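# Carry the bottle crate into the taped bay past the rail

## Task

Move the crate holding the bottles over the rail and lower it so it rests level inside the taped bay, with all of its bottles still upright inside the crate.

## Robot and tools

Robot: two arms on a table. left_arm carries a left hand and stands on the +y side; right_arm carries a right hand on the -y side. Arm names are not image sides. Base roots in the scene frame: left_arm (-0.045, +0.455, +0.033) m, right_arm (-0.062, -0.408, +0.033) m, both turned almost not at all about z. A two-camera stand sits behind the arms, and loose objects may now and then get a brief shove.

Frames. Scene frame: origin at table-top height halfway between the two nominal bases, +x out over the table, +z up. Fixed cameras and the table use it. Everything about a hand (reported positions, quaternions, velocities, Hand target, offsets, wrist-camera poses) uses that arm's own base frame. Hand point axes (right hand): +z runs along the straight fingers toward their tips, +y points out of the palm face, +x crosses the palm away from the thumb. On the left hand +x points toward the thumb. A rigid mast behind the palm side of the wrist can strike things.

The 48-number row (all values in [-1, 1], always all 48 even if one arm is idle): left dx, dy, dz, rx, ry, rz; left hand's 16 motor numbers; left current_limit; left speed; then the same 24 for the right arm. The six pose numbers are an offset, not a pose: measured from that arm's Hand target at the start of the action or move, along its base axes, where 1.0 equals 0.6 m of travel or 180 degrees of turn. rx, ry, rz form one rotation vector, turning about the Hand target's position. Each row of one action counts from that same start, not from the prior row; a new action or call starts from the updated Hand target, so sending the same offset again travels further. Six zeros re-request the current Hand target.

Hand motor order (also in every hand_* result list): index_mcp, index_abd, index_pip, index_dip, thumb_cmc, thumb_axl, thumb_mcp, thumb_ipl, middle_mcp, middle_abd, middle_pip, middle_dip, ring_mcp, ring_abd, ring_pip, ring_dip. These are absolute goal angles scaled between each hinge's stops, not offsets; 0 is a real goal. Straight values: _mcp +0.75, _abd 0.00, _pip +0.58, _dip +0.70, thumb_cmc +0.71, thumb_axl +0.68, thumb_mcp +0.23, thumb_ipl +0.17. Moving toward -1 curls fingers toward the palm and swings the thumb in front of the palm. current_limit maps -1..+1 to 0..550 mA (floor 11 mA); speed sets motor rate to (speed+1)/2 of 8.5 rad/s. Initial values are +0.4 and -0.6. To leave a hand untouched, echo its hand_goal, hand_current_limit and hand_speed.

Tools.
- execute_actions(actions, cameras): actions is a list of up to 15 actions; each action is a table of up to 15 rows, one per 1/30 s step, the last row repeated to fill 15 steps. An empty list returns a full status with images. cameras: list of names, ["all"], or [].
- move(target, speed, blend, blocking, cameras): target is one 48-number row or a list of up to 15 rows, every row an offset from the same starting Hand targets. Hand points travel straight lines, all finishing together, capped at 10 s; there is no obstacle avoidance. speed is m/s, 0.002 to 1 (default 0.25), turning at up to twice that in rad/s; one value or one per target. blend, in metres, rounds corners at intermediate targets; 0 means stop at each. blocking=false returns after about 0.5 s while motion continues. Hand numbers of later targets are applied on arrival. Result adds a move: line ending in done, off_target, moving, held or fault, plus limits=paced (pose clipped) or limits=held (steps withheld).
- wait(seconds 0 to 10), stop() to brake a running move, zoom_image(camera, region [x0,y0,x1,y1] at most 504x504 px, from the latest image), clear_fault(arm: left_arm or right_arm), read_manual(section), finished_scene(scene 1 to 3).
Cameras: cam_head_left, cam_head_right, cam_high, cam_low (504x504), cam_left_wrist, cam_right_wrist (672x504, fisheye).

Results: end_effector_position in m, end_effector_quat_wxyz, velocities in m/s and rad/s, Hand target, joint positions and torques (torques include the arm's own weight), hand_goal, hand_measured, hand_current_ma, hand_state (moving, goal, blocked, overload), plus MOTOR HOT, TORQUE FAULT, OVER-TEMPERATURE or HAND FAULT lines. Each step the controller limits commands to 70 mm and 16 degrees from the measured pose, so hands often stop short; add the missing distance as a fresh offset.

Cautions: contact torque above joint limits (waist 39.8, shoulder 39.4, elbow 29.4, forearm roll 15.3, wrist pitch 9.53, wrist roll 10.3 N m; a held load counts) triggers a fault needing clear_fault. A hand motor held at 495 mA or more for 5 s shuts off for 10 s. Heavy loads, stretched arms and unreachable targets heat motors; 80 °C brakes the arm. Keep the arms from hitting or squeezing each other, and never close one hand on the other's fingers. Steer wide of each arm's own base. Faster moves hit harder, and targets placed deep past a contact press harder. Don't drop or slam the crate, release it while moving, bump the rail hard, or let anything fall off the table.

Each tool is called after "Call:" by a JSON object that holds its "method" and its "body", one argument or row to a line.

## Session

Call:
{"method": "execute_actions", "body": {
  "actions": []
}}

Call:
{"method": "zoom_image", "body": {
  "camera": "cam_high",
  "region": [0, 60, 252, 312]
}}

Call:
{"method": "zoom_image", "body": {
  "camera": "cam_high",
  "region": [200, 60, 452, 312]
}}

Scene clock: 0.00 s.
left_arm: end_effector_position=(+0.6917, -0.0995, +0.3617) hand_goal=(+0.754, +0.000, +0.576, +0.696, +0.714, +0.678, +0.226, +0.168, +0.754, +0.000, +0.576, +0.696, +0.754, +0.000, +0.576, +0.696) hand_measured=(+0.754, +0.000, +0.576, +0.696, +0.714, +0.678, +0.226, +0.168, +0.754, +0.000, +0.576, +0.696, +0.754, +0.000, +0.576, +0.696) hand_current_ma=(+0, +0, +0, +0, +0, +0, +0, +0, +0, +0, +0, +0, +0, +0, +0, +0) hand_state=(goal, goal, goal, goal, goal, goal, goal, goal, goal, goal, goal, goal, goal, goal, goal, goal) hand_current_limit=0.40 hand_speed=-0.60 end_effector_quat_wxyz=(+0.090, +0.936, -0.339, -0.021) | right_arm: end_effector_position=(+0.1366, +0.4926, +0.2016) hand_goal=(+0.754, +0.000, +0.576, +0.696, +0.714, +0.678, +0.226, +0.168, +0.754, +0.000, +0.576, +0.696, +0.754, +0.000, +0.576, +0.696) hand_measured=(+0.754, +0.000, +0.576, +0.696, +0.714, +0.678, +0.226, +0.168, +0.754, +0.000, +0.576, +0.696, +0.754, +0.000, +0.576, +0.696) hand_current_ma=(+0, +0, +0, +0, +0, +0, +0, +0, +0, +0, +0, +0, +0, +0, +0, +0) hand_state=(goal, goal, goal, goal, goal, goal, goal, goal, goal, goal, goal, goal, goal, goal, goal, goal) hand_current_limit=0.40 hand_speed=-0.60 end_effector_quat_wxyz=(-0.294, -0.202, +0.842, +0.404)
Joint positions: left_arm=[0.017 -0.882 -2.003 -0.162 -1.229 -2.367] | right_arm=[0.841 -0.667 -0.711 1.524 -1.048 -1.128]
Joint velocities: within noise
Joint torques (N m): no reading
Motor temperatures (°C): left_arm=[29 26 28 30 35 28] | right_arm=[31 30 29 30 31 31]
Hand target: left_arm +0.6917, -0.0995, +0.3617; +0.090, +0.936, -0.339, -0.021 | right_arm +0.1366, +0.4926, +0.2016; -0.294, -0.202, +0.842, +0.404

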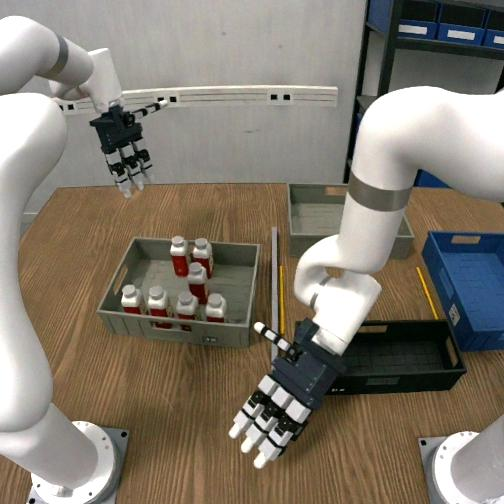

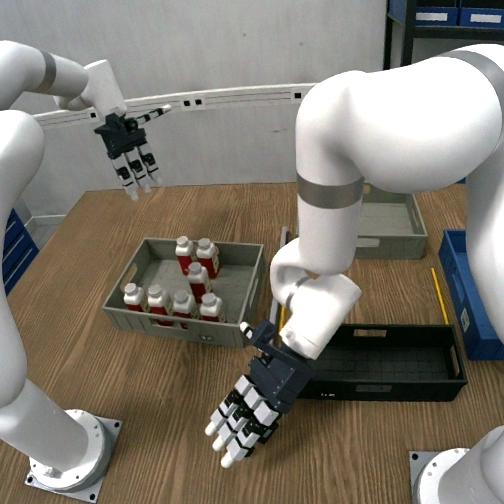

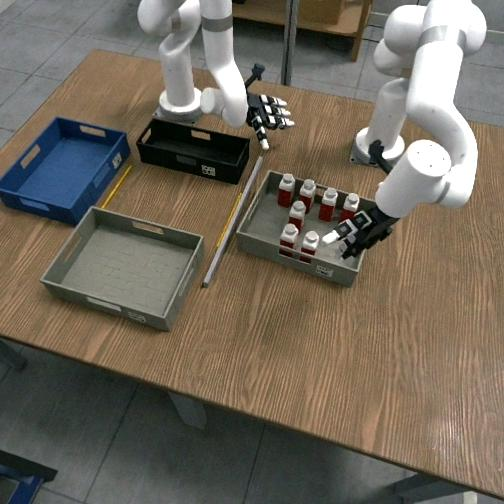

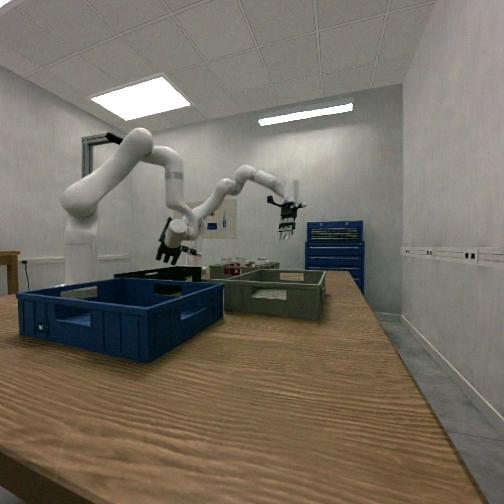

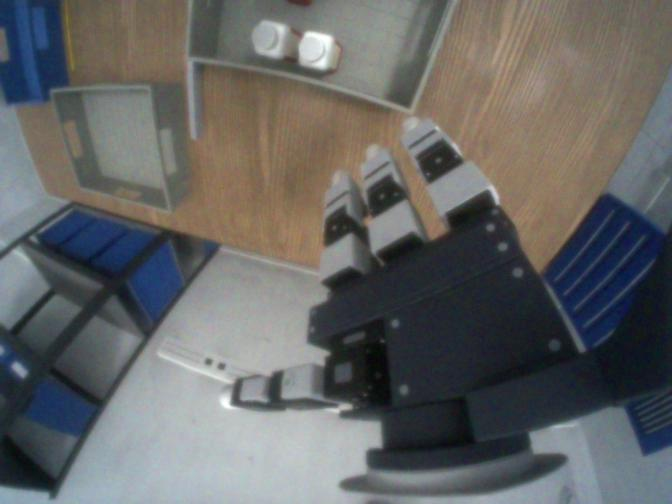

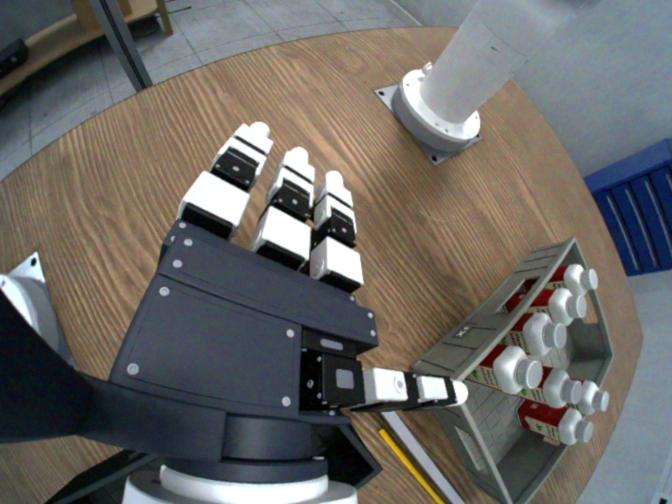

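Scaled by 2.000 from the camera's 504x504 image, which has a finer 720x720 frame.

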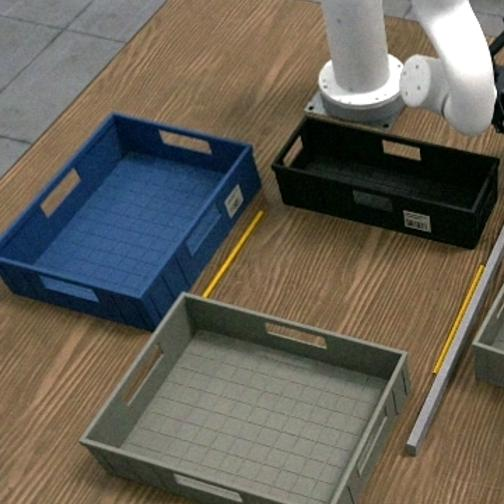

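Scaled by 2.000 from the camera's 504x504 image, which has a finer 720x720 frame.

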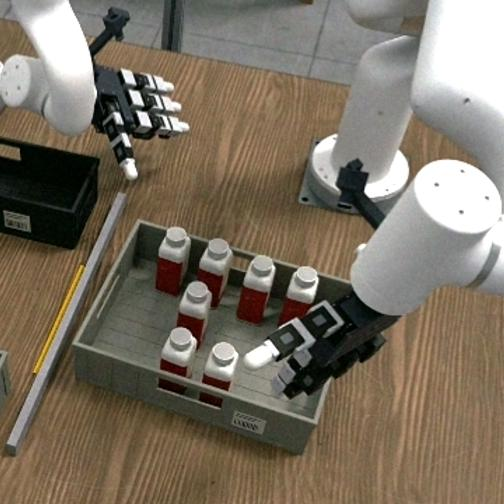

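Call:
{"method": "move", "body": {
  "target": [
    [-0.05,0.08,0.05,0,0,0, 0.754,0,0.576,0.696,0.714,0.678,0.226,0.168,0.754,0,0.576,0.696,-0.479,0,-0.883,0.696,0.75,-0.6, 0,0,0.25,0,0,0, 0.754,0,0.576,0.696,0.714,0.678,0.226,0.168,0.754,0,0.576,0.696,-0.479,0,-0.883,0.696,0.75,-0.6],
    [-0.2928,0.1708,-0.0245,0.0577,-0.0161,0.1931, 0.754,0,0.576,-0.65,0.714,0.678,0.226,0.168,0.754,0,0.576,-0.65,-0.479,0,-0.883,0.696,0.75,-0.6, 0.5875,0.0383,0.2423,-0.2779,-0.1903,-0.1523, 0.754,0,0.576,-0.65,0.714,0.678,0.226,0.168,0.754,0,0.576,-0.65,-0.479,0,-0.883,0.696,0.75,-0.6]
  ],
  "cameras": ["cam_high","cam_head_left","cam_head_right","cam_left_wrist","cam_right_wrist"],
  "speed": 0.3,
  "blend": [0.04,0]
}}

Call:
{"method": "zoom_image", "body": {
  "camera": "cam_high",
  "region": [190, 130, 420, 300]
}}

Call:
{"method": "zoom_image", "body": {
  "camera": "cam_head_left",
  "region": [90, 210, 310, 350]
}}

Scene clock: 45.33 s.
left_arm: end_effector_position=(+0.5161, +0.0030, +0.3470) hand_goal=(+0.754, +0.000, +0.576, -0.650, +0.714, +0.678, +0.226, +0.168, +0.754, +0.000, +0.576, -0.650, -0.478, +0.000, -0.882, +0.696) hand_measured=(+0.754, +0.000, +0.576, -0.646, +0.714, +0.678, +0.224, +0.168, +0.754, +0.000, +0.576, -0.646, -0.462, +0.000, -0.880, +0.696) hand_current_ma=(+0, +0, +0, +1, +0, +0, -1, +0, +0, +0, +0, +1, +10, +0, +0, +0) hand_state=(goal, goal, goal, goal, goal, goal, goal, goal, goal, goal, goal, goal, goal, goal, goal, goal) hand_current_limit=0.75 hand_speed=-0.60 end_effector_quat_wxyz=(-0.001, +0.999, -0.043, +0.000) | right_arm: end_effector_position=(+0.4891, +0.5155, +0.3470) hand_goal=(+0.754, +0.000, +0.576, -0.650, +0.714, +0.678, +0.226, +0.168, +0.754, +0.000, +0.576, -0.650, -0.478, +0.000, -0.882, +0.696) hand_measured=(+0.756, +0.000, +0.576, -0.646, +0.716, +0.678, +0.224, +0.168, +0.756, +0.000, +0.576, -0.646, -0.466, +0.000, -0.880, +0.696) hand_current_ma=(+0, +0, +0, +1, +1, +0, -1, +0, +0, +0, +0, +1, +7, +0, +0, +0) hand_state=(goal, goal, goal, goal, goal, goal, goal, goal, goal, goal, goal, goal, goal, goal, goal, goal) hand_current_limit=0.75 hand_speed=-0.60 end_effector_quat_wxyz=(+0.000, +0.029, +1.000, +0.000)
Joint positions: left_arm=[0.177 -0.24 -1.072 0.001 -0.832 -2.88] | right_arm=[0.752 -0.539 -1.475 -0.001 -0.935 0.81]
Joint torques (N m): left_arm=[6.96 57.68 -6.09 5.85 1.27 -1.97] | right_arm=[7.75 16.21 -33.71 -2.05 -2.09 0.73]
Hand target: left_arm +0.5161, +0.0030, +0.3470; -0.001, +0.999, -0.043, +0.000 | right_arm +0.4891, +0.5155, +0.3470; +0.000, +0.029, +1.000, +0.000
Off the commanded pose: left_arm 0.000 m, 0 deg | right_arm 0.000 m, 0 deg.
move: done
Images, in order (width x height): cam_head_left 504x504, cam_head_right 504x504, cam_high 504x504, cam_left_wrist 672x504, cam_right_wrist 672x504.

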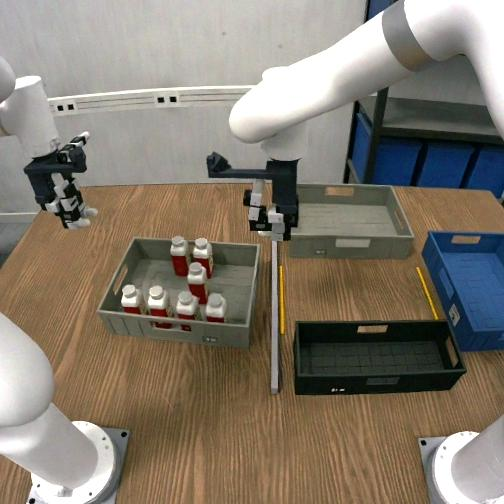

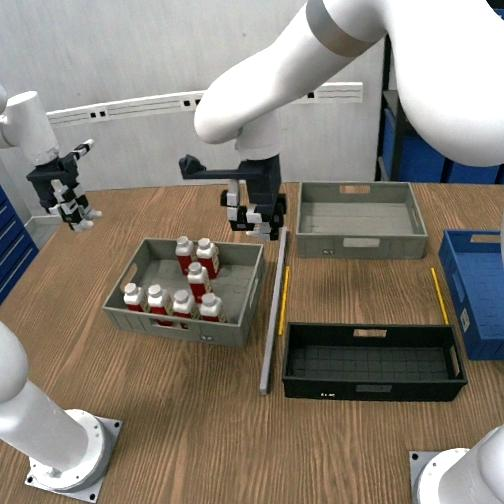

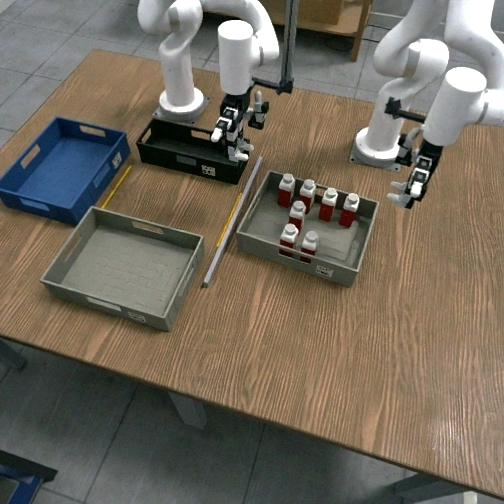

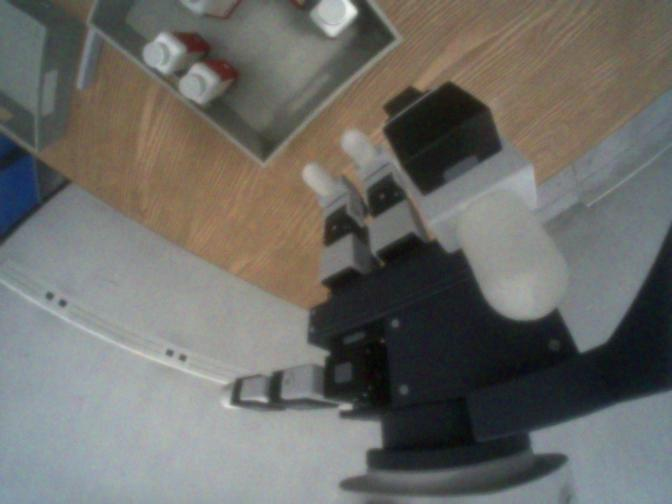

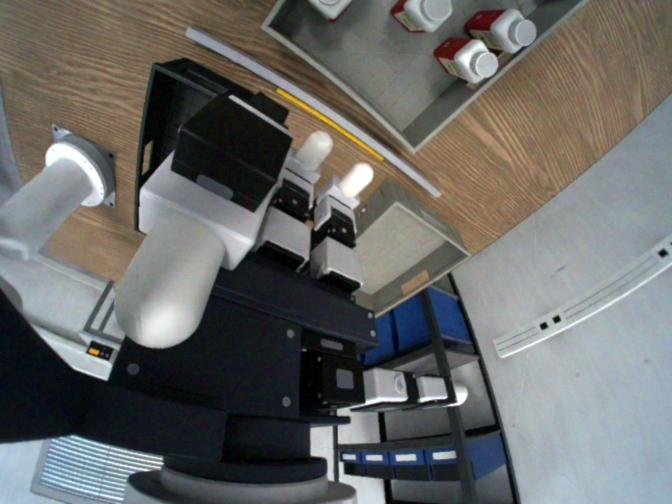

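Scaled by 2.191 from the camera's 504x504 image, which has a finer 720x720 frame.

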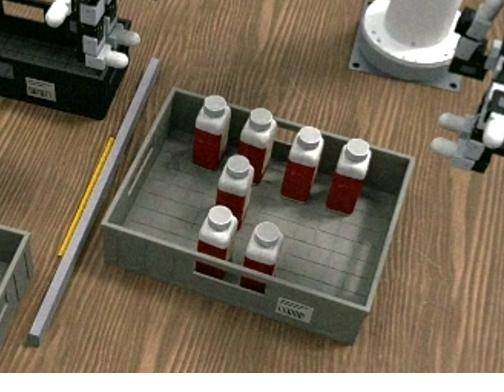

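Scaled by 2.291 from the camera's 504x504 image, which has a finer 720x720 frame.

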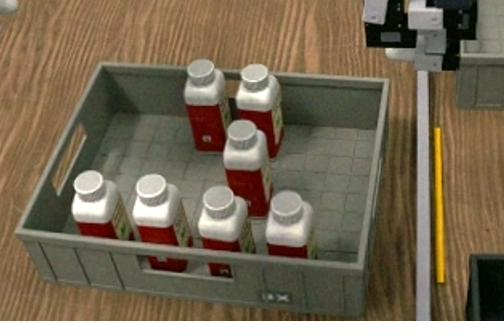

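Call:
{"method": "move", "body": {
  "target": [
    [-0.0078,-0.0077,-0.3883,0,0,0.0028, 0.754,0,0.576,-0.65,0.714,0.678,0.226,0.168,0.754,0,0.576,-0.65,-0.479,0,-0.883,0.696,0.75,-0.6, -0.0073,-0.0087,-0.3883,0,0,0.0028, 0.754,0,0.576,-0.65,0.714,0.678,0.226,0.168,0.754,0,0.576,-0.65,-0.479,0,-0.883,0.696,0.75,-0.6]
  ],
  "cameras": ["cam_high","cam_left_wrist","cam_right_wrist"],
  "speed": 0.12
}}

Call:
{"method": "zoom_image", "body": {
  "camera": "cam_high",
  "region": [190, 130, 420, 300]
}}

Call:
{"method": "zoom_image", "body": {
  "camera": "cam_right_wrist",
  "region": [200, 60, 440, 270]
}}

Call:
{"method": "zoom_image", "body": {
  "camera": "cam_left_wrist",
  "region": [200, 60, 440, 270]
}}

Scene clock: 62.33 s.
left_arm: end_effector_position=(+0.5114, -0.0017, +0.1141) hand_goal=(+0.754, +0.000, +0.576, -0.650, +0.714, +0.678, +0.226, +0.168, +0.754, +0.000, +0.576, -0.650, -0.478, +0.000, -0.882, +0.696) hand_measured=(+0.754, +0.000, +0.576, -0.646, +0.714, +0.678, +0.224, +0.168, +0.754, +0.000, +0.576, -0.646, -0.462, +0.000, -0.880, +0.696) hand_current_ma=(+0, +0, +0, +1, +0, +0, -1, +0, +0, +0, +0, +1, +10, +0, +0, +0) hand_state=(goal, goal, goal, goal, goal, goal, goal, goal, goal, goal, goal, goal, goal, goal, goal, goal) hand_current_limit=0.75 hand_speed=-0.60 end_effector_quat_wxyz=(-0.001, +0.999, -0.039, +0.000) | right_arm: end_effector_position=(+0.4847, +0.5103, +0.1140) hand_goal=(+0.754, +0.000, +0.576, -0.650, +0.714, +0.678, +0.226, +0.168, +0.754, +0.000, +0.576, -0.650, -0.478, +0.000, -0.882, +0.696) hand_measured=(+0.754, +0.000, +0.576, -0.646, +0.716, +0.678, +0.224, +0.168, +0.754, +0.000, +0.576, -0.646, -0.466, +0.000, -0.880, +0.696) hand_current_ma=(+0, +0, +0, +1, +0, +0, -1, +0, +0, +0, +0, +1, +7, +0, +0, +0) hand_state=(goal, goal, goal, goal, goal, goal, goal, goal, goal, goal, goal, goal, goal, goal, goal, goal) hand_current_limit=0.75 hand_speed=-0.60 end_effector_quat_wxyz=(+0.000, +0.024, +1.000, +0.000)
Joint positions: left_arm=[0.169 -0.598 -0.936 0.003 -0.337 -2.898] | right_arm=[0.75 -0.819 -1.335 -0.001 -0.516 0.799]
Joint torques (N m): left_arm=[-6.2 5.91 -26.17 3.19 1.33 -1.98] | right_arm=[-9.03 21.69 -28.65 -0.52 2.41 -0.76]
Hand target: left_arm +0.5114, -0.0017, +0.1140; -0.001, +0.999, -0.039, +0.000 | right_arm +0.4847, +0.5103, +0.1140; +0.000, +0.024, +1.000, +0.000
Off the commanded pose: left_arm 0.000 m, 0 deg | right_arm 0.000 m, 0 deg.
move: done
Images, in order (width x height): cam_high 504x504, cam_left_wrist 672x504, cam_right_wrist 672x504.

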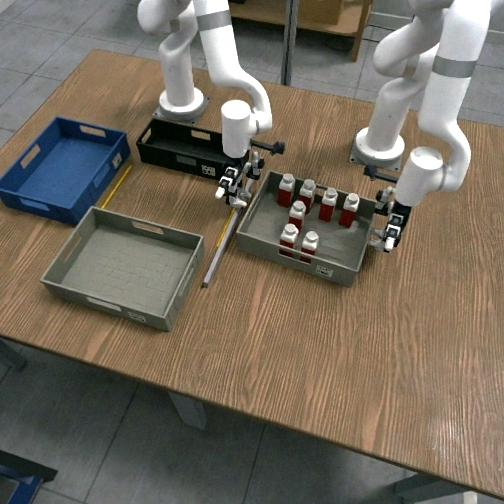

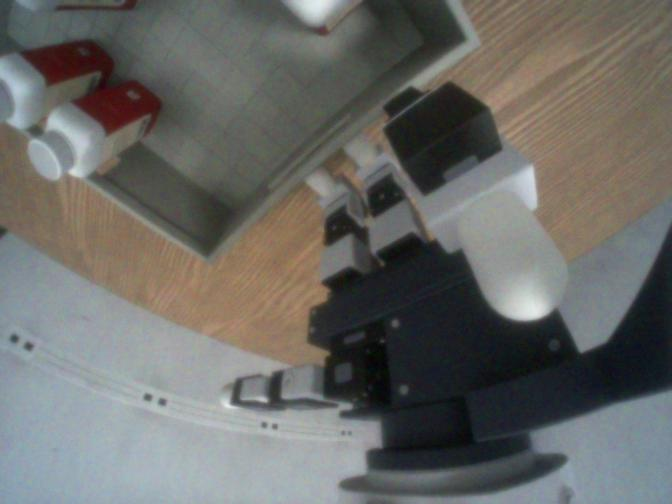

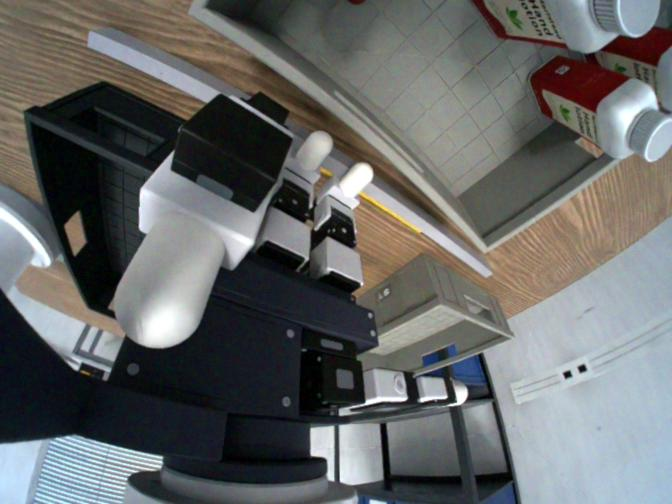

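Scaled by 2.191 from the camera's 504x504 image, which has a finer 720x720 frame.

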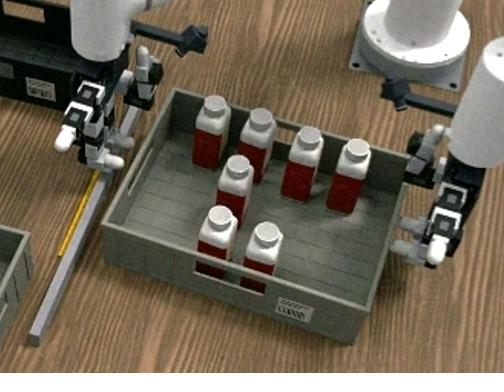

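Scaled by 2.100 from the camera's 672x504 image, which has a finer 960x720 frame.

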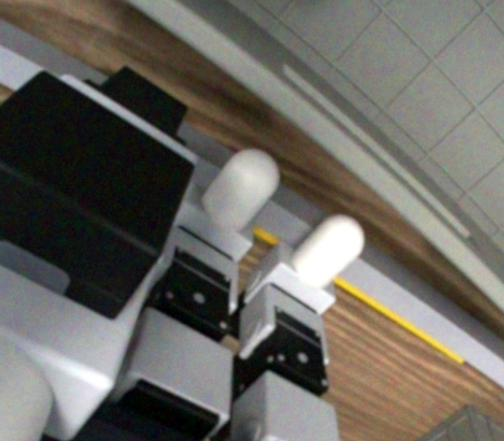

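Scaled by 2.100 from the camera's 672x504 image, which has a finer 960x720 frame.

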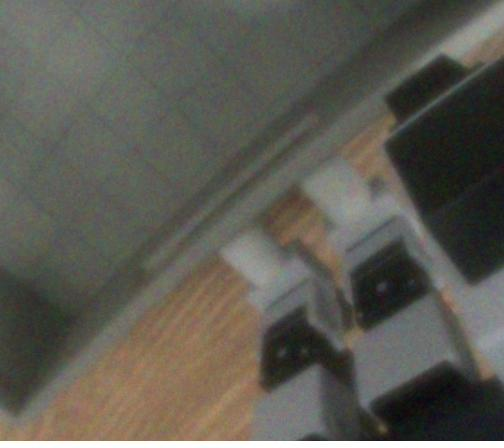

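Call:
{"method": "move", "body": {
  "target": [
    [-0.0026,-0.0333,0,0,0,0, 0.754,0,0.576,-0.65,0.714,0.678,0.226,0.168,0.754,0,0.576,-0.65,-0.479,0,-0.883,0.696,0.75,-0.6, 0.0029,0.0583,0,0,0,0, 0.754,0,0.576,-0.65,0.714,0.678,0.226,0.168,0.754,0,0.576,-0.65,-0.479,0,-0.883,0.696,0.75,-0.6]
  ],
  "cameras": ["cam_left_wrist","cam_right_wrist"],
  "speed": 0.05
}}

Call:
{"method": "zoom_image", "body": {
  "camera": "cam_right_wrist",
  "region": [200, 60, 440, 270]
}}

Call:
{"method": "zoom_image", "body": {
  "camera": "cam_left_wrist",
  "region": [200, 60, 440, 270]
}}

Scene clock: 71.97 s.
left_arm: end_effector_position=(+0.5098, -0.0216, +0.1140) hand_goal=(+0.754, +0.000, +0.576, -0.650, +0.714, +0.678, +0.226, +0.168, +0.754, +0.000, +0.576, -0.650, -0.478, +0.000, -0.882, +0.696) hand_measured=(+0.754, +0.000, +0.576, -0.646, +0.714, +0.678, +0.224, +0.168, +0.754, +0.000, +0.576, -0.646, -0.462, +0.000, -0.880, +0.696) hand_current_ma=(+0, +0, +0, +1, +0, +0, -1, +0, +0, +0, +0, +1, +10, +0, +0, +0) hand_state=(goal, goal, goal, goal, goal, goal, goal, goal, goal, goal, goal, goal, goal, goal, goal, goal) hand_current_limit=0.75 hand_speed=-0.60 end_effector_quat_wxyz=(-0.001, +0.999, -0.039, +0.000) | right_arm: end_effector_position=(+0.4865, +0.5453, +0.1140) hand_goal=(+0.754, +0.000, +0.576, -0.650, +0.714, +0.678, +0.226, +0.168, +0.754, +0.000, +0.576, -0.650, -0.478, +0.000, -0.882, +0.696) hand_measured=(+0.754, +0.000, +0.576, -0.646, +0.716, +0.678, +0.224, +0.168, +0.754, +0.000, +0.576, -0.646, -0.466, +0.000, -0.880, +0.696) hand_current_ma=(+0, +0, +0, +1, +0, +0, -1, +0, +0, +0, +0, +1, +7, +0, +0, +0) hand_state=(goal, goal, goal, goal, goal, goal, goal, goal, goal, goal, goal, goal, goal, goal, goal, goal) hand_current_limit=0.75 hand_speed=-0.60 end_effector_quat_wxyz=(+0.000, +0.024, +1.000, +0.000)
Joint positions: left_arm=[0.13 -0.591 -0.923 0.003 -0.332 -2.937] | right_arm=[0.788 -0.87 -1.429 -0.001 -0.558 0.837]
Joint torques (N m): left_arm=[-5.95 65.77 -2.62 4.55 1.35 -2.1] | right_arm=[5.82 21.09 -29.78 -2.03 -2 0.79]
Hand target: left_arm +0.5098, -0.0216, +0.1140; -0.001, +0.999, -0.039, +0.000 | right_arm +0.4865, +0.5453, +0.1140; +0.000, +0.024, +1.000, +0.000
Off the commanded pose: left_arm 0.000 m, 0 deg | right_arm 0.000 m, 0 deg.
move: done
Images, in order (width x height): cam_left_wrist 672x504, cam_right_wrist 672x504.

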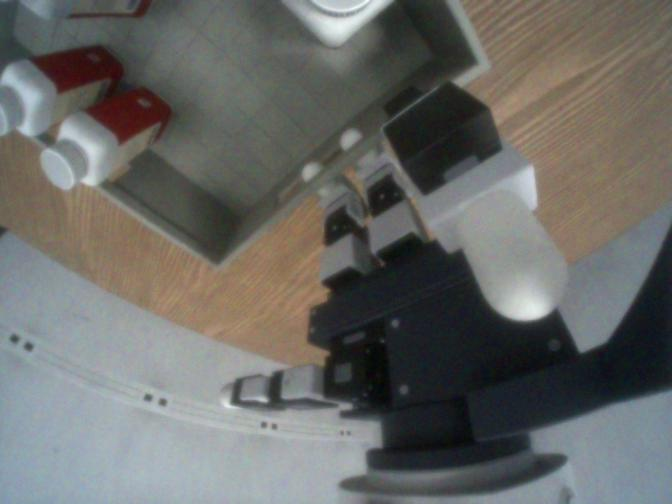

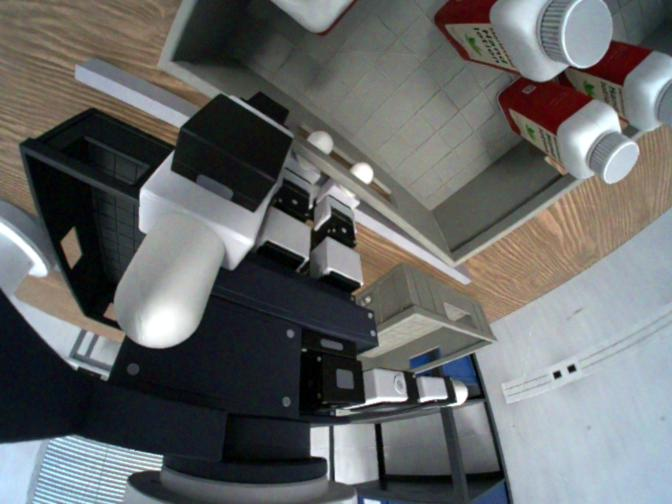

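Scaled by 2.100 from the camera's 672x504 image, which has a finer 960x720 frame.

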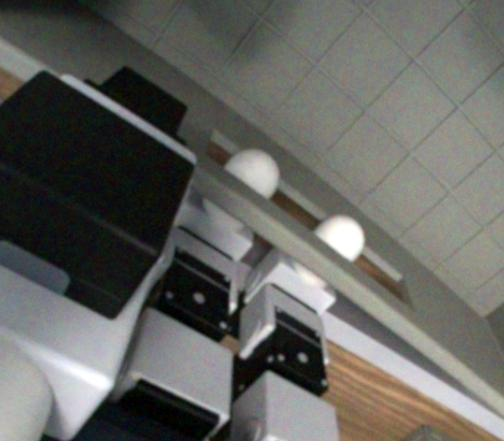

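Scaled by 2.100 from the camera's 672x504 image, which has a finer 960x720 frame.

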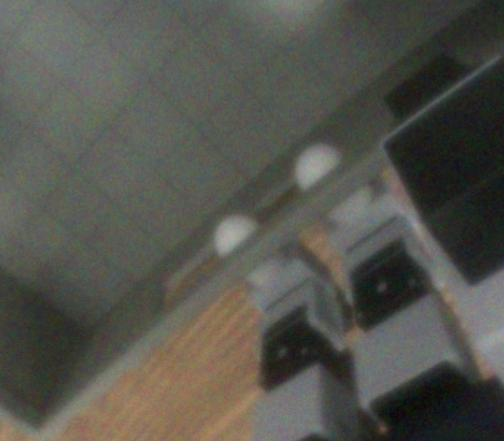

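Call:
{"method": "move", "body": {
  "target": [
    [0.0024,-0.0333,0,0,0,0, 0.754,0,0.576,-0.65,0.714,0.678,0.226,0.168,0.754,0,0.576,-0.65,-0.479,0,-0.883,0.696,0.75,-0.6, -0.0054,0.0283,0,0,0,0, 0.754,0,0.576,-0.65,0.714,0.678,0.226,0.168,0.754,0,0.576,-0.65,-0.479,0,-0.883,0.696,0.75,-0.6]
  ],
  "cameras": ["cam_left_wrist","cam_right_wrist"],
  "speed": 0.04
}}

Call:
{"method": "zoom_image", "body": {
  "camera": "cam_right_wrist",
  "region": [200, 60, 440, 270]
}}

Call:
{"method": "zoom_image", "body": {
  "camera": "cam_left_wrist",
  "region": [200, 60, 440, 270]
}}

Scene clock: 81.07 s.
left_arm: end_effector_position=(+0.5113, -0.0416, +0.1140) hand_goal=(+0.754, +0.000, +0.576, -0.650, +0.714, +0.678, +0.226, +0.168, +0.754, +0.000, +0.576, -0.650, -0.478, +0.000, -0.882, +0.696) hand_measured=(+0.754, +0.000, +0.576, -0.646, +0.714, +0.678, +0.224, +0.168, +0.766, +0.000, +0.580, -0.646, -0.462, +0.000, -0.880, +0.696) hand_current_ma=(+0, +0, +0, +1, +0, +0, -1, +0, +6, +0, +1, +1, +10, +0, +0, +0) hand_state=(goal, goal, goal, goal, goal, goal, goal, goal, goal, goal, goal, goal, goal, goal, goal, goal) hand_current_limit=0.75 hand_speed=-0.60 end_effector_quat_wxyz=(-0.001, +0.999, -0.039, +0.000) | right_arm: end_effector_position=(+0.4832, +0.5622, +0.1140) hand_goal=(+0.754, +0.000, +0.576, -0.650, +0.714, +0.678, +0.226, +0.168, +0.754, +0.000, +0.576, -0.650, -0.478, +0.000, -0.882, +0.696) hand_measured=(+0.754, +0.000, +0.576, -0.646, +0.716, +0.678, +0.224, +0.168, +0.754, +0.000, +0.576, -0.646, -0.466, +0.000, -0.880, +0.696) hand_current_ma=(+0, +0, +0, +1, +0, +0, -1, +0, +0, +0, +0, +1, +7, +0, +0, +0) hand_state=(goal, goal, goal, goal, goal, goal, goal, goal, goal, goal, goal, goal, goal, goal, goal, goal) hand_current_limit=0.75 hand_speed=-0.60 end_effector_quat_wxyz=(+0.000, +0.024, +1.000, +0.000)
Joint positions: left_arm=[0.09 -0.589 -0.92 0.003 -0.331 -2.977] | right_arm=[0.809 -0.89 -1.467 -0.001 -0.576 0.858]
Joint torques (N m): left_arm=[-7.32 65.65 -2.93 4.28 1.27 -1.97] | right_arm=[9.13 20.56 -29.4 -1.51 -1.96 0.75]
Hand target: left_arm +0.5113, -0.0416, +0.1140; -0.001, +0.999, -0.039, +0.000 | right_arm +0.4832, +0.5623, +0.1140; +0.000, +0.024, +1.000, +0.000
Off the commanded pose: left_arm 0.000 m, 0 deg | right_arm 0.000 m, 0 deg.
move: done
Images, in order (width x height): cam_left_wrist 672x504, cam_right_wrist 672x504.

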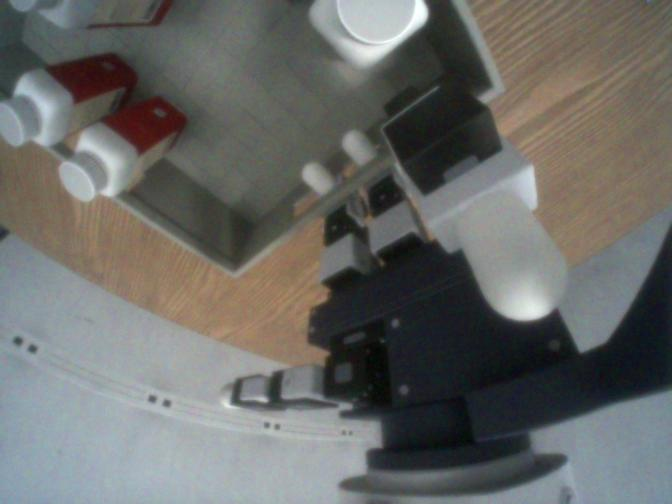

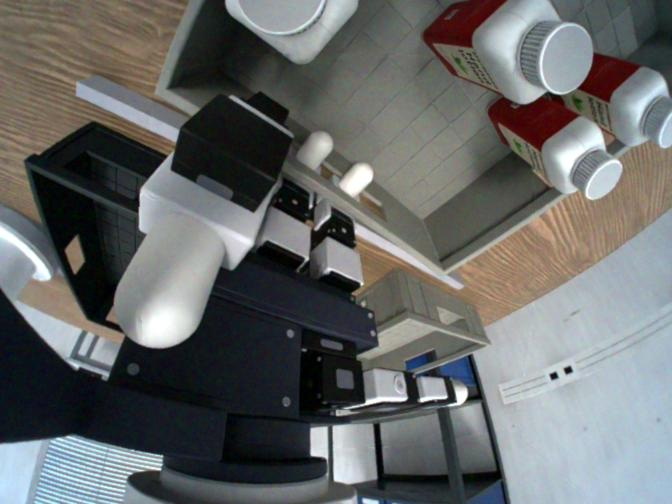

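Scaled by 2.100 from the camera's 672x504 image, which has a finer 960x720 frame.

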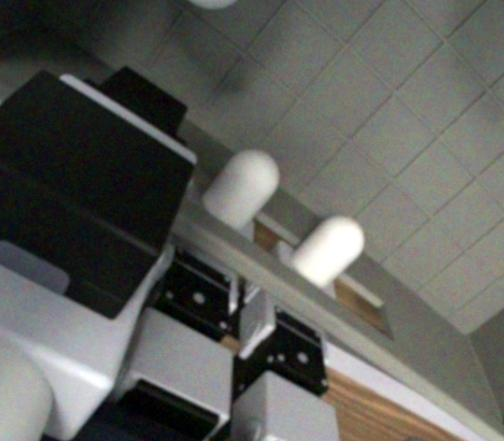

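Scaled by 2.100 from the camera's 672x504 image, which has a finer 960x720 frame.

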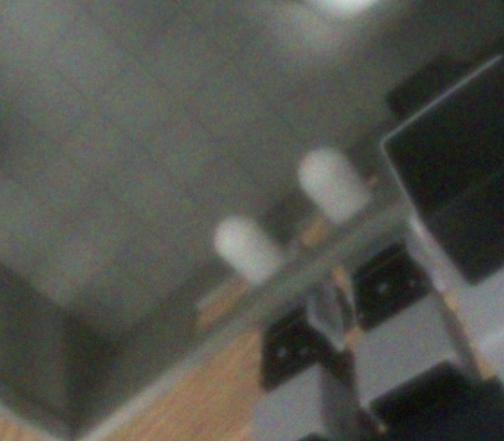

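Call:
{"method": "move", "body": {
  "target": [
    [0,0.002,0.03,0,0,0, 0.754,0,0.576,-0.71,0.714,0.678,0.226,0.168,0.754,0,0.576,-0.71,-0.479,0,-0.883,0.696,0.75,-0.6, 0,0,0.03,0,0,0, 0.754,0,0.576,-0.71,0.714,0.678,0.226,0.168,0.754,0,0.576,-0.71,-0.479,0,-0.883,0.696,0.75,-0.6]
  ],
  "cameras": ["cam_low","cam_high"],
  "speed": 0.02
}}

Call:
{"method": "zoom_image", "body": {
  "camera": "cam_low",
  "region": [180, 180, 330, 320]
}}

Call:
{"method": "zoom_image", "body": {
  "camera": "cam_high",
  "region": [190, 130, 420, 300]
}}

Scene clock: 89.43 s.
left_arm: end_effector_position=(+0.5111, -0.0404, +0.1315) hand_goal=(+0.754, +0.000, +0.576, -0.710, +0.714, +0.678, +0.226, +0.168, +0.754, +0.000, +0.576, -0.710, -0.478, +0.000, -0.882, +0.696) hand_measured=(+0.766, +0.000, +0.594, -0.686, +0.714, +0.678, +0.224, +0.168, +0.782, +0.000, +0.604, -0.670, -0.462, +0.000, -0.880, +0.696) hand_current_ma=(+7, +0, +11, +17, +0, +0, -1, +0, +26, +0, +24, +44, +10, +0, +0, +0) hand_state=(goal, goal, goal, blocked, goal, goal, goal, goal, blocked, goal, blocked, blocked, goal, goal, goal, goal) hand_current_limit=0.75 hand_speed=-0.60 end_effector_quat_wxyz=(-0.001, +0.999, -0.039, +0.000) | right_arm: end_effector_position=(+0.4831, +0.5621, +0.1313) hand_goal=(+0.754, +0.000, +0.576, -0.710, +0.714, +0.678, +0.226, +0.168, +0.754, +0.000, +0.576, -0.710, -0.478, +0.000, -0.882, +0.696) hand_measured=(+0.778, +0.000, +0.596, -0.686, +0.716, +0.678, +0.224, +0.168, +0.768, +0.000, +0.604, -0.672, -0.466, +0.000, -0.880, +0.696) hand_current_ma=(+26, +0, +16, +23, +0, +0, -1, +0, +12, +0, +29, +50, +7, +0, +0, +0) hand_state=(blocked, goal, goal, blocked, goal, goal, goal, goal, goal, goal, blocked, blocked, goal, goal, goal, goal) hand_current_limit=0.75 hand_speed=-0.60 end_effector_quat_wxyz=(+0.000, +0.024, +1.000, +0.000)
Joint positions: left_arm=[0.092 -0.553 -0.919 0.003 -0.366 -2.975] | right_arm=[0.809 -0.863 -1.465 -0.001 -0.602 0.858]
Joint torques (N m): left_arm=[6.66 73.75 -5.83 -2.43 -1.3 1.35] | right_arm=[5.69 108.24 -13.12 0.8 -1.71 -0.26]
Hand target: left_arm +0.5113, -0.0404, +0.1320; -0.001, +0.999, -0.039, +0.000 | right_arm +0.4832, +0.5623, +0.1320; +0.000, +0.024, +1.000, +0.000
Off the commanded pose: left_arm 0.001 m, 0 deg | right_arm 0.001 m, 0 deg.
move: done
Images, in order (width x height): cam_high 504x504, cam_low 504x504.

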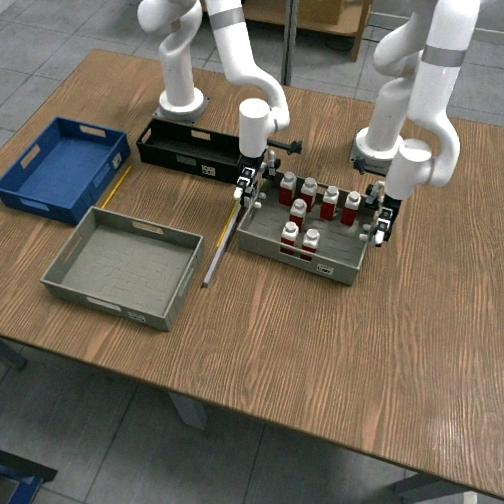

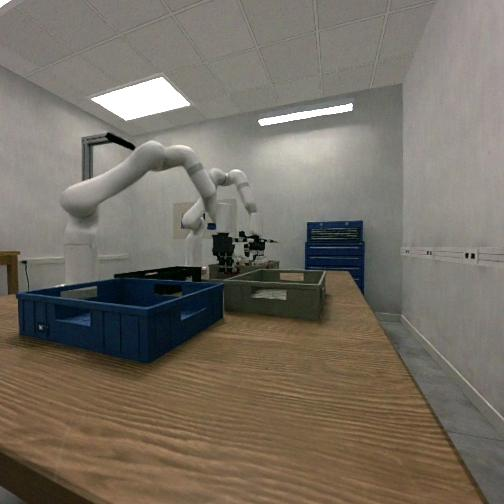

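Scaled by 3.360 from the camera's 504x504 image, which has a finer 720x720 frame.

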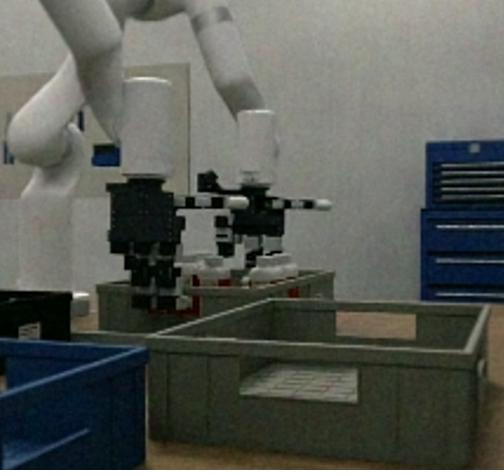

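Scaled by 2.191 from the camera's 504x504 image, which has a finer 720x720 frame.

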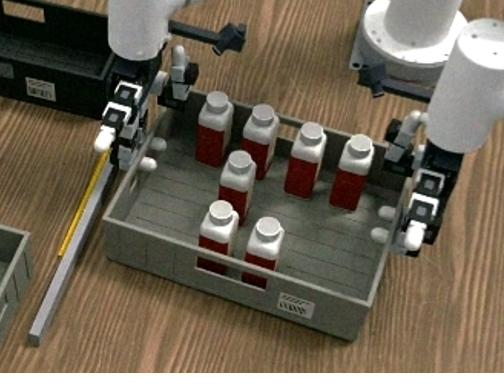

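Call:
{"method": "move", "body": {
  "target": [
    [0,0,0.0333,0,0,0, 0.754,0,0.576,-0.71,0.714,0.678,0.226,0.168,0.754,0,0.576,-0.71,-0.479,0,-0.883,0.696,0.75,-0.6, 0,0,0.0333,0,0,0, 0.754,0,0.576,-0.71,0.714,0.678,0.226,0.168,0.754,0,0.576,-0.71,-0.479,0,-0.883,0.696,0.75,-0.6]
  ],
  "cameras": ["cam_low","cam_high"],
  "speed": 0.02
}}

Call:
{"method": "zoom_image", "body": {
  "camera": "cam_low",
  "region": [180, 180, 330, 320]
}}

Call:
{"method": "zoom_image", "body": {
  "camera": "cam_high",
  "region": [190, 130, 420, 300]
}}

Scene clock: 95.13 s.
left_arm: end_effector_position=(+0.5110, -0.0404, +0.1514) hand_goal=(+0.754, +0.000, +0.576, -0.710, +0.714, +0.678, +0.226, +0.168, +0.754, +0.000, +0.576, -0.710, -0.478, +0.000, -0.882, +0.696) hand_measured=(+0.768, +0.000, +0.594, -0.686, +0.714, +0.678, +0.224, +0.168, +0.782, +0.000, +0.606, -0.670, -0.462, +0.000, -0.880, +0.696) hand_current_ma=(+7, +0, +11, +17, +0, +0, -1, +0, +27, +0, +25, +44, +10, +0, +0, +0) hand_state=(goal, goal, goal, blocked, goal, goal, goal, goal, blocked, goal, blocked, blocked, goal, goal, goal, goal) hand_current_limit=0.75 hand_speed=-0.60 end_effector_quat_wxyz=(-0.001, +0.999, -0.039, +0.000) | right_arm: end_effector_position=(+0.4830, +0.5621, +0.1512) hand_goal=(+0.754, +0.000, +0.576, -0.710, +0.714, +0.678, +0.226, +0.168, +0.754, +0.000, +0.576, -0.710, -0.478, +0.000, -0.882, +0.696) hand_measured=(+0.780, +0.000, +0.596, -0.686, +0.716, +0.678, +0.224, +0.168, +0.770, +0.000, +0.604, -0.672, -0.466, +0.000, -0.880, +0.696) hand_current_ma=(+28, +0, +17, +23, +0, +0, -1, +0, +13, +0, +29, +50, +7, +0, +0, +0) hand_state=(blocked, goal, blocked, blocked, goal, goal, goal, goal, goal, goal, blocked, blocked, goal, goal, goal, goal) hand_current_limit=0.75 hand_speed=-0.60 end_effector_quat_wxyz=(+0.000, +0.024, +1.000, +0.000)
Joint positions: left_arm=[0.092 -0.513 -0.918 0.003 -0.406 -2.974] | right_arm=[0.809 -0.833 -1.464 -0.001 -0.632 0.858]
Joint torques (N m): left_arm=[5.47 73.96 -19.17 -2.3 -1.35 1.4] | right_arm=[-6.46 108.84 -23.94 1.48 -1.69 -0.63]
Hand target: left_arm +0.5113, -0.0404, +0.1520; -0.001, +0.999, -0.039, +0.000 | right_arm +0.4832, +0.5623, +0.1520; +0.000, +0.024, +1.000, +0.000
Off the commanded pose: left_arm 0.001 m, 0 deg | right_arm 0.001 m, 0 deg.
move: done
Images, in order (width x height): cam_high 504x504, cam_low 504x504.

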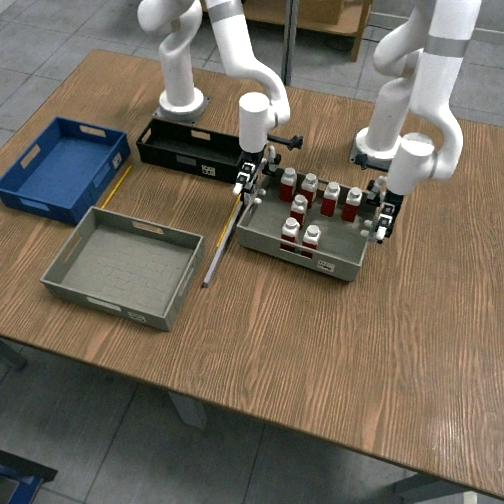

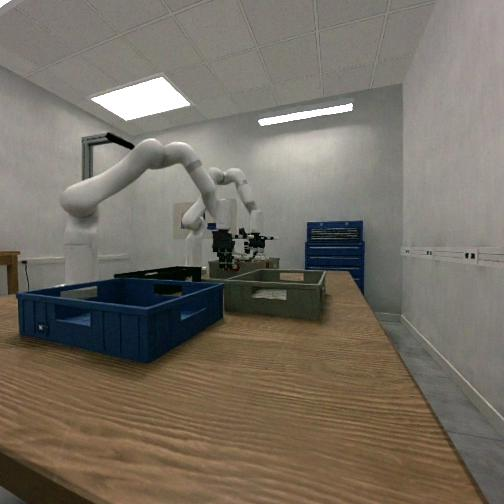

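Scaled by 3.360 from the camera's 504x504 image, which has a finer 720x720 frame.

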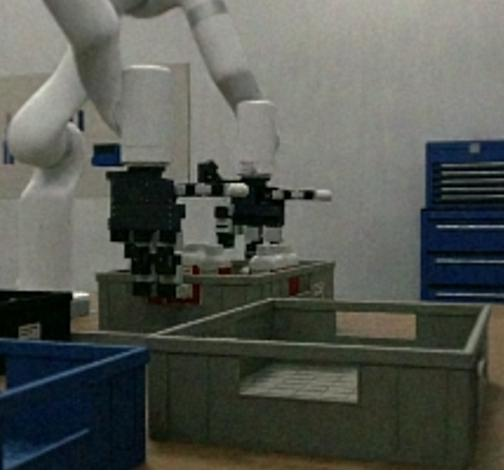

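Scaled by 2.191 from the camera's 504x504 image, which has a finer 720x720 frame.

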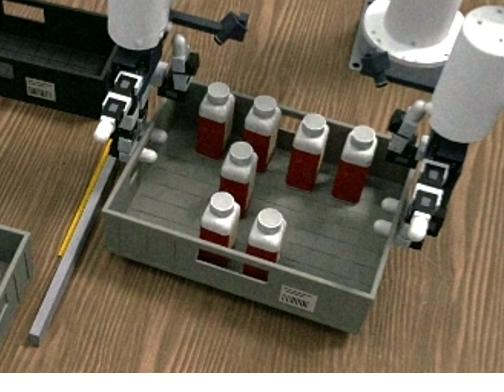

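Call:
{"method": "move", "body": {
  "target": [
    [0,0,0.2133,0,0,0, 0.754,0,0.576,-0.71,0.714,0.678,0.226,0.168,0.754,0,0.576,-0.71,-0.479,0,-0.883,0.696,0.75,-0.6, 0,0,0.2133,0,0,0, 0.754,0,0.576,-0.71,0.714,0.678,0.226,0.168,0.754,0,0.576,-0.71,-0.479,0,-0.883,0.696,0.75,-0.6],
    [0.0168,-0.8567,0.2133,0,0,0.0183, 0.754,0,0.576,-0.71,0.714,0.678,0.226,0.168,0.754,0,0.576,-0.71,-0.479,0,-0.883,0.696,0.75,-0.6, 0.0707,-0.8577,0.2133,0,0,0.0183, 0.754,0,0.576,-0.71,0.714,0.678,0.226,0.168,0.754,0,0.576,-0.71,-0.479,0,-0.883,0.696,0.75,-0.6]
  ],
  "cameras": ["cam_head_left","cam_head_right","cam_high","cam_low"],
  "speed": [0.06,0.1],
  "blend": [0.03,0]
}}

Call:
{"method": "zoom_image", "body": {
  "camera": "cam_high",
  "region": [60, 100, 270, 260]
}}

Call:
{"method": "zoom_image", "body": {
  "camera": "cam_low",
  "region": [100, 180, 330, 320]
}}

Scene clock: 137.47 s.
left_arm: end_effector_position=(+0.5213, -0.5544, +0.2800) hand_goal=(+0.754, +0.000, +0.576, -0.710, +0.714, +0.678, +0.226, +0.168, +0.754, +0.000, +0.576, -0.710, -0.478, +0.000, -0.882, +0.696) hand_measured=(+0.766, +0.000, +0.600, -0.682, +0.714, +0.678, +0.224, +0.168, +0.782, +0.000, +0.608, -0.670, -0.462, +0.000, -0.880, +0.696) hand_current_ma=(+6, +0, +17, +24, +0, +0, -1, +0, +27, +0, +29, +44, +10, +0, +0, +0) hand_state=(goal, goal, blocked, blocked, goal, goal, goal, goal, blocked, goal, blocked, blocked, goal, goal, goal, goal) hand_current_limit=0.75 hand_speed=-0.60 end_effector_quat_wxyz=(-0.001, +1.000, -0.010, +0.000) | right_arm: end_effector_position=(+0.5256, +0.0477, +0.2800) hand_goal=(+0.754, +0.000, +0.576, -0.710, +0.714, +0.678, +0.226, +0.168, +0.754, +0.000, +0.576, -0.710, -0.478, +0.000, -0.882, +0.696) hand_measured=(+0.786, +0.000, +0.598, -0.686, +0.716, +0.678, +0.224, +0.168, +0.778, +0.002, +0.610, -0.662, -0.466, +0.000, -0.880, +0.696) hand_current_ma=(+39, +0, +20, +21, +0, +0, -1, +0, +25, +0, +40, +71, +7, +0, +0, +0) hand_state=(blocked, goal, blocked, blocked, goal, goal, goal, goal, blocked, goal, blocked, blocked, goal, goal, goal, goal) hand_current_limit=0.75 hand_speed=-0.60 end_effector_quat_wxyz=(+0.000, -0.005, +1.000, +0.000)
Joint positions: left_arm=[-0.753 -0.734 -1.619 0.001 -0.886 -3.876] | right_arm=[-0.074 -0.311 -0.995 0 -0.683 -0.084]
Joint torques (N m): left_arm=[-5.3 19.39 -39.56 5.35 -1.09 -2.04] | right_arm=[-8.72 14.76 -37.93 3.31 -1.25 -1.22]
Hand target: left_arm +0.5213, -0.5544, +0.2800; -0.001, +1.000, -0.010, +0.000 | right_arm +0.5256, +0.0477, +0.2800; +0.000, -0.005, +1.000, +0.000
Off the commanded pose: left_arm 0.000 m, 0 deg | right_arm 0.000 m, 0 deg.
move: done
Images, in order (width x height): cam_head_left 504x504, cam_head_right 504x504, cam_high 504x504, cam_low 504x504.

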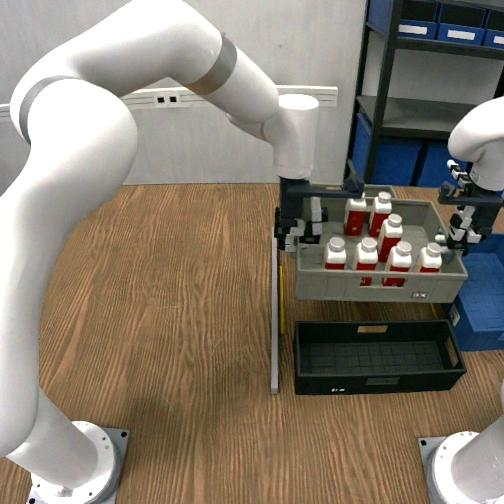

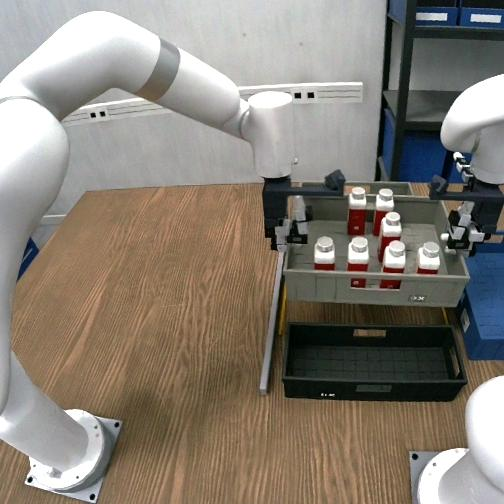

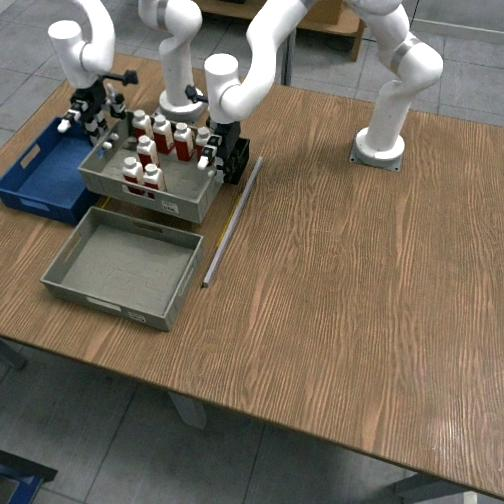

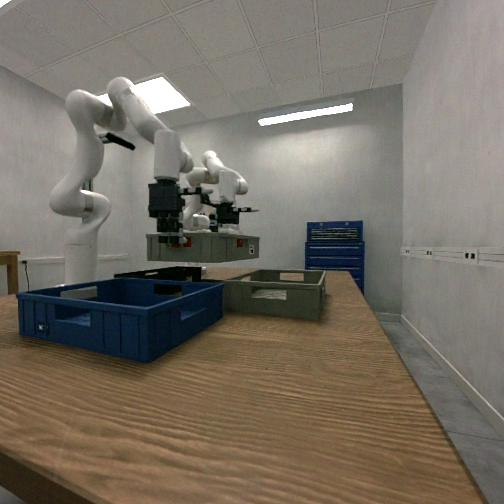

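Scaled by 2.400 from the camera's 504x504 image, which has a finer 720x720 frame.

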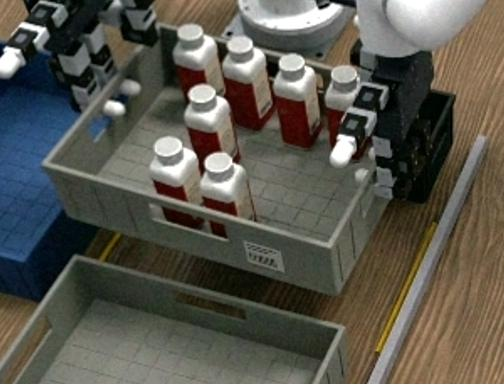

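Scaled by 2.191 from the camera's 504x504 image, which has a finer 720x720 frame.

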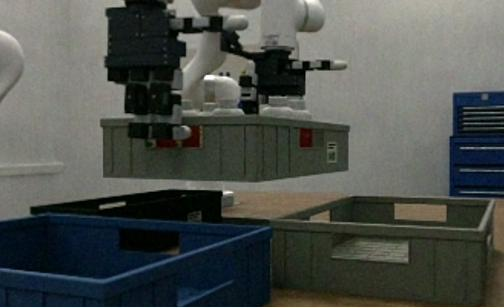

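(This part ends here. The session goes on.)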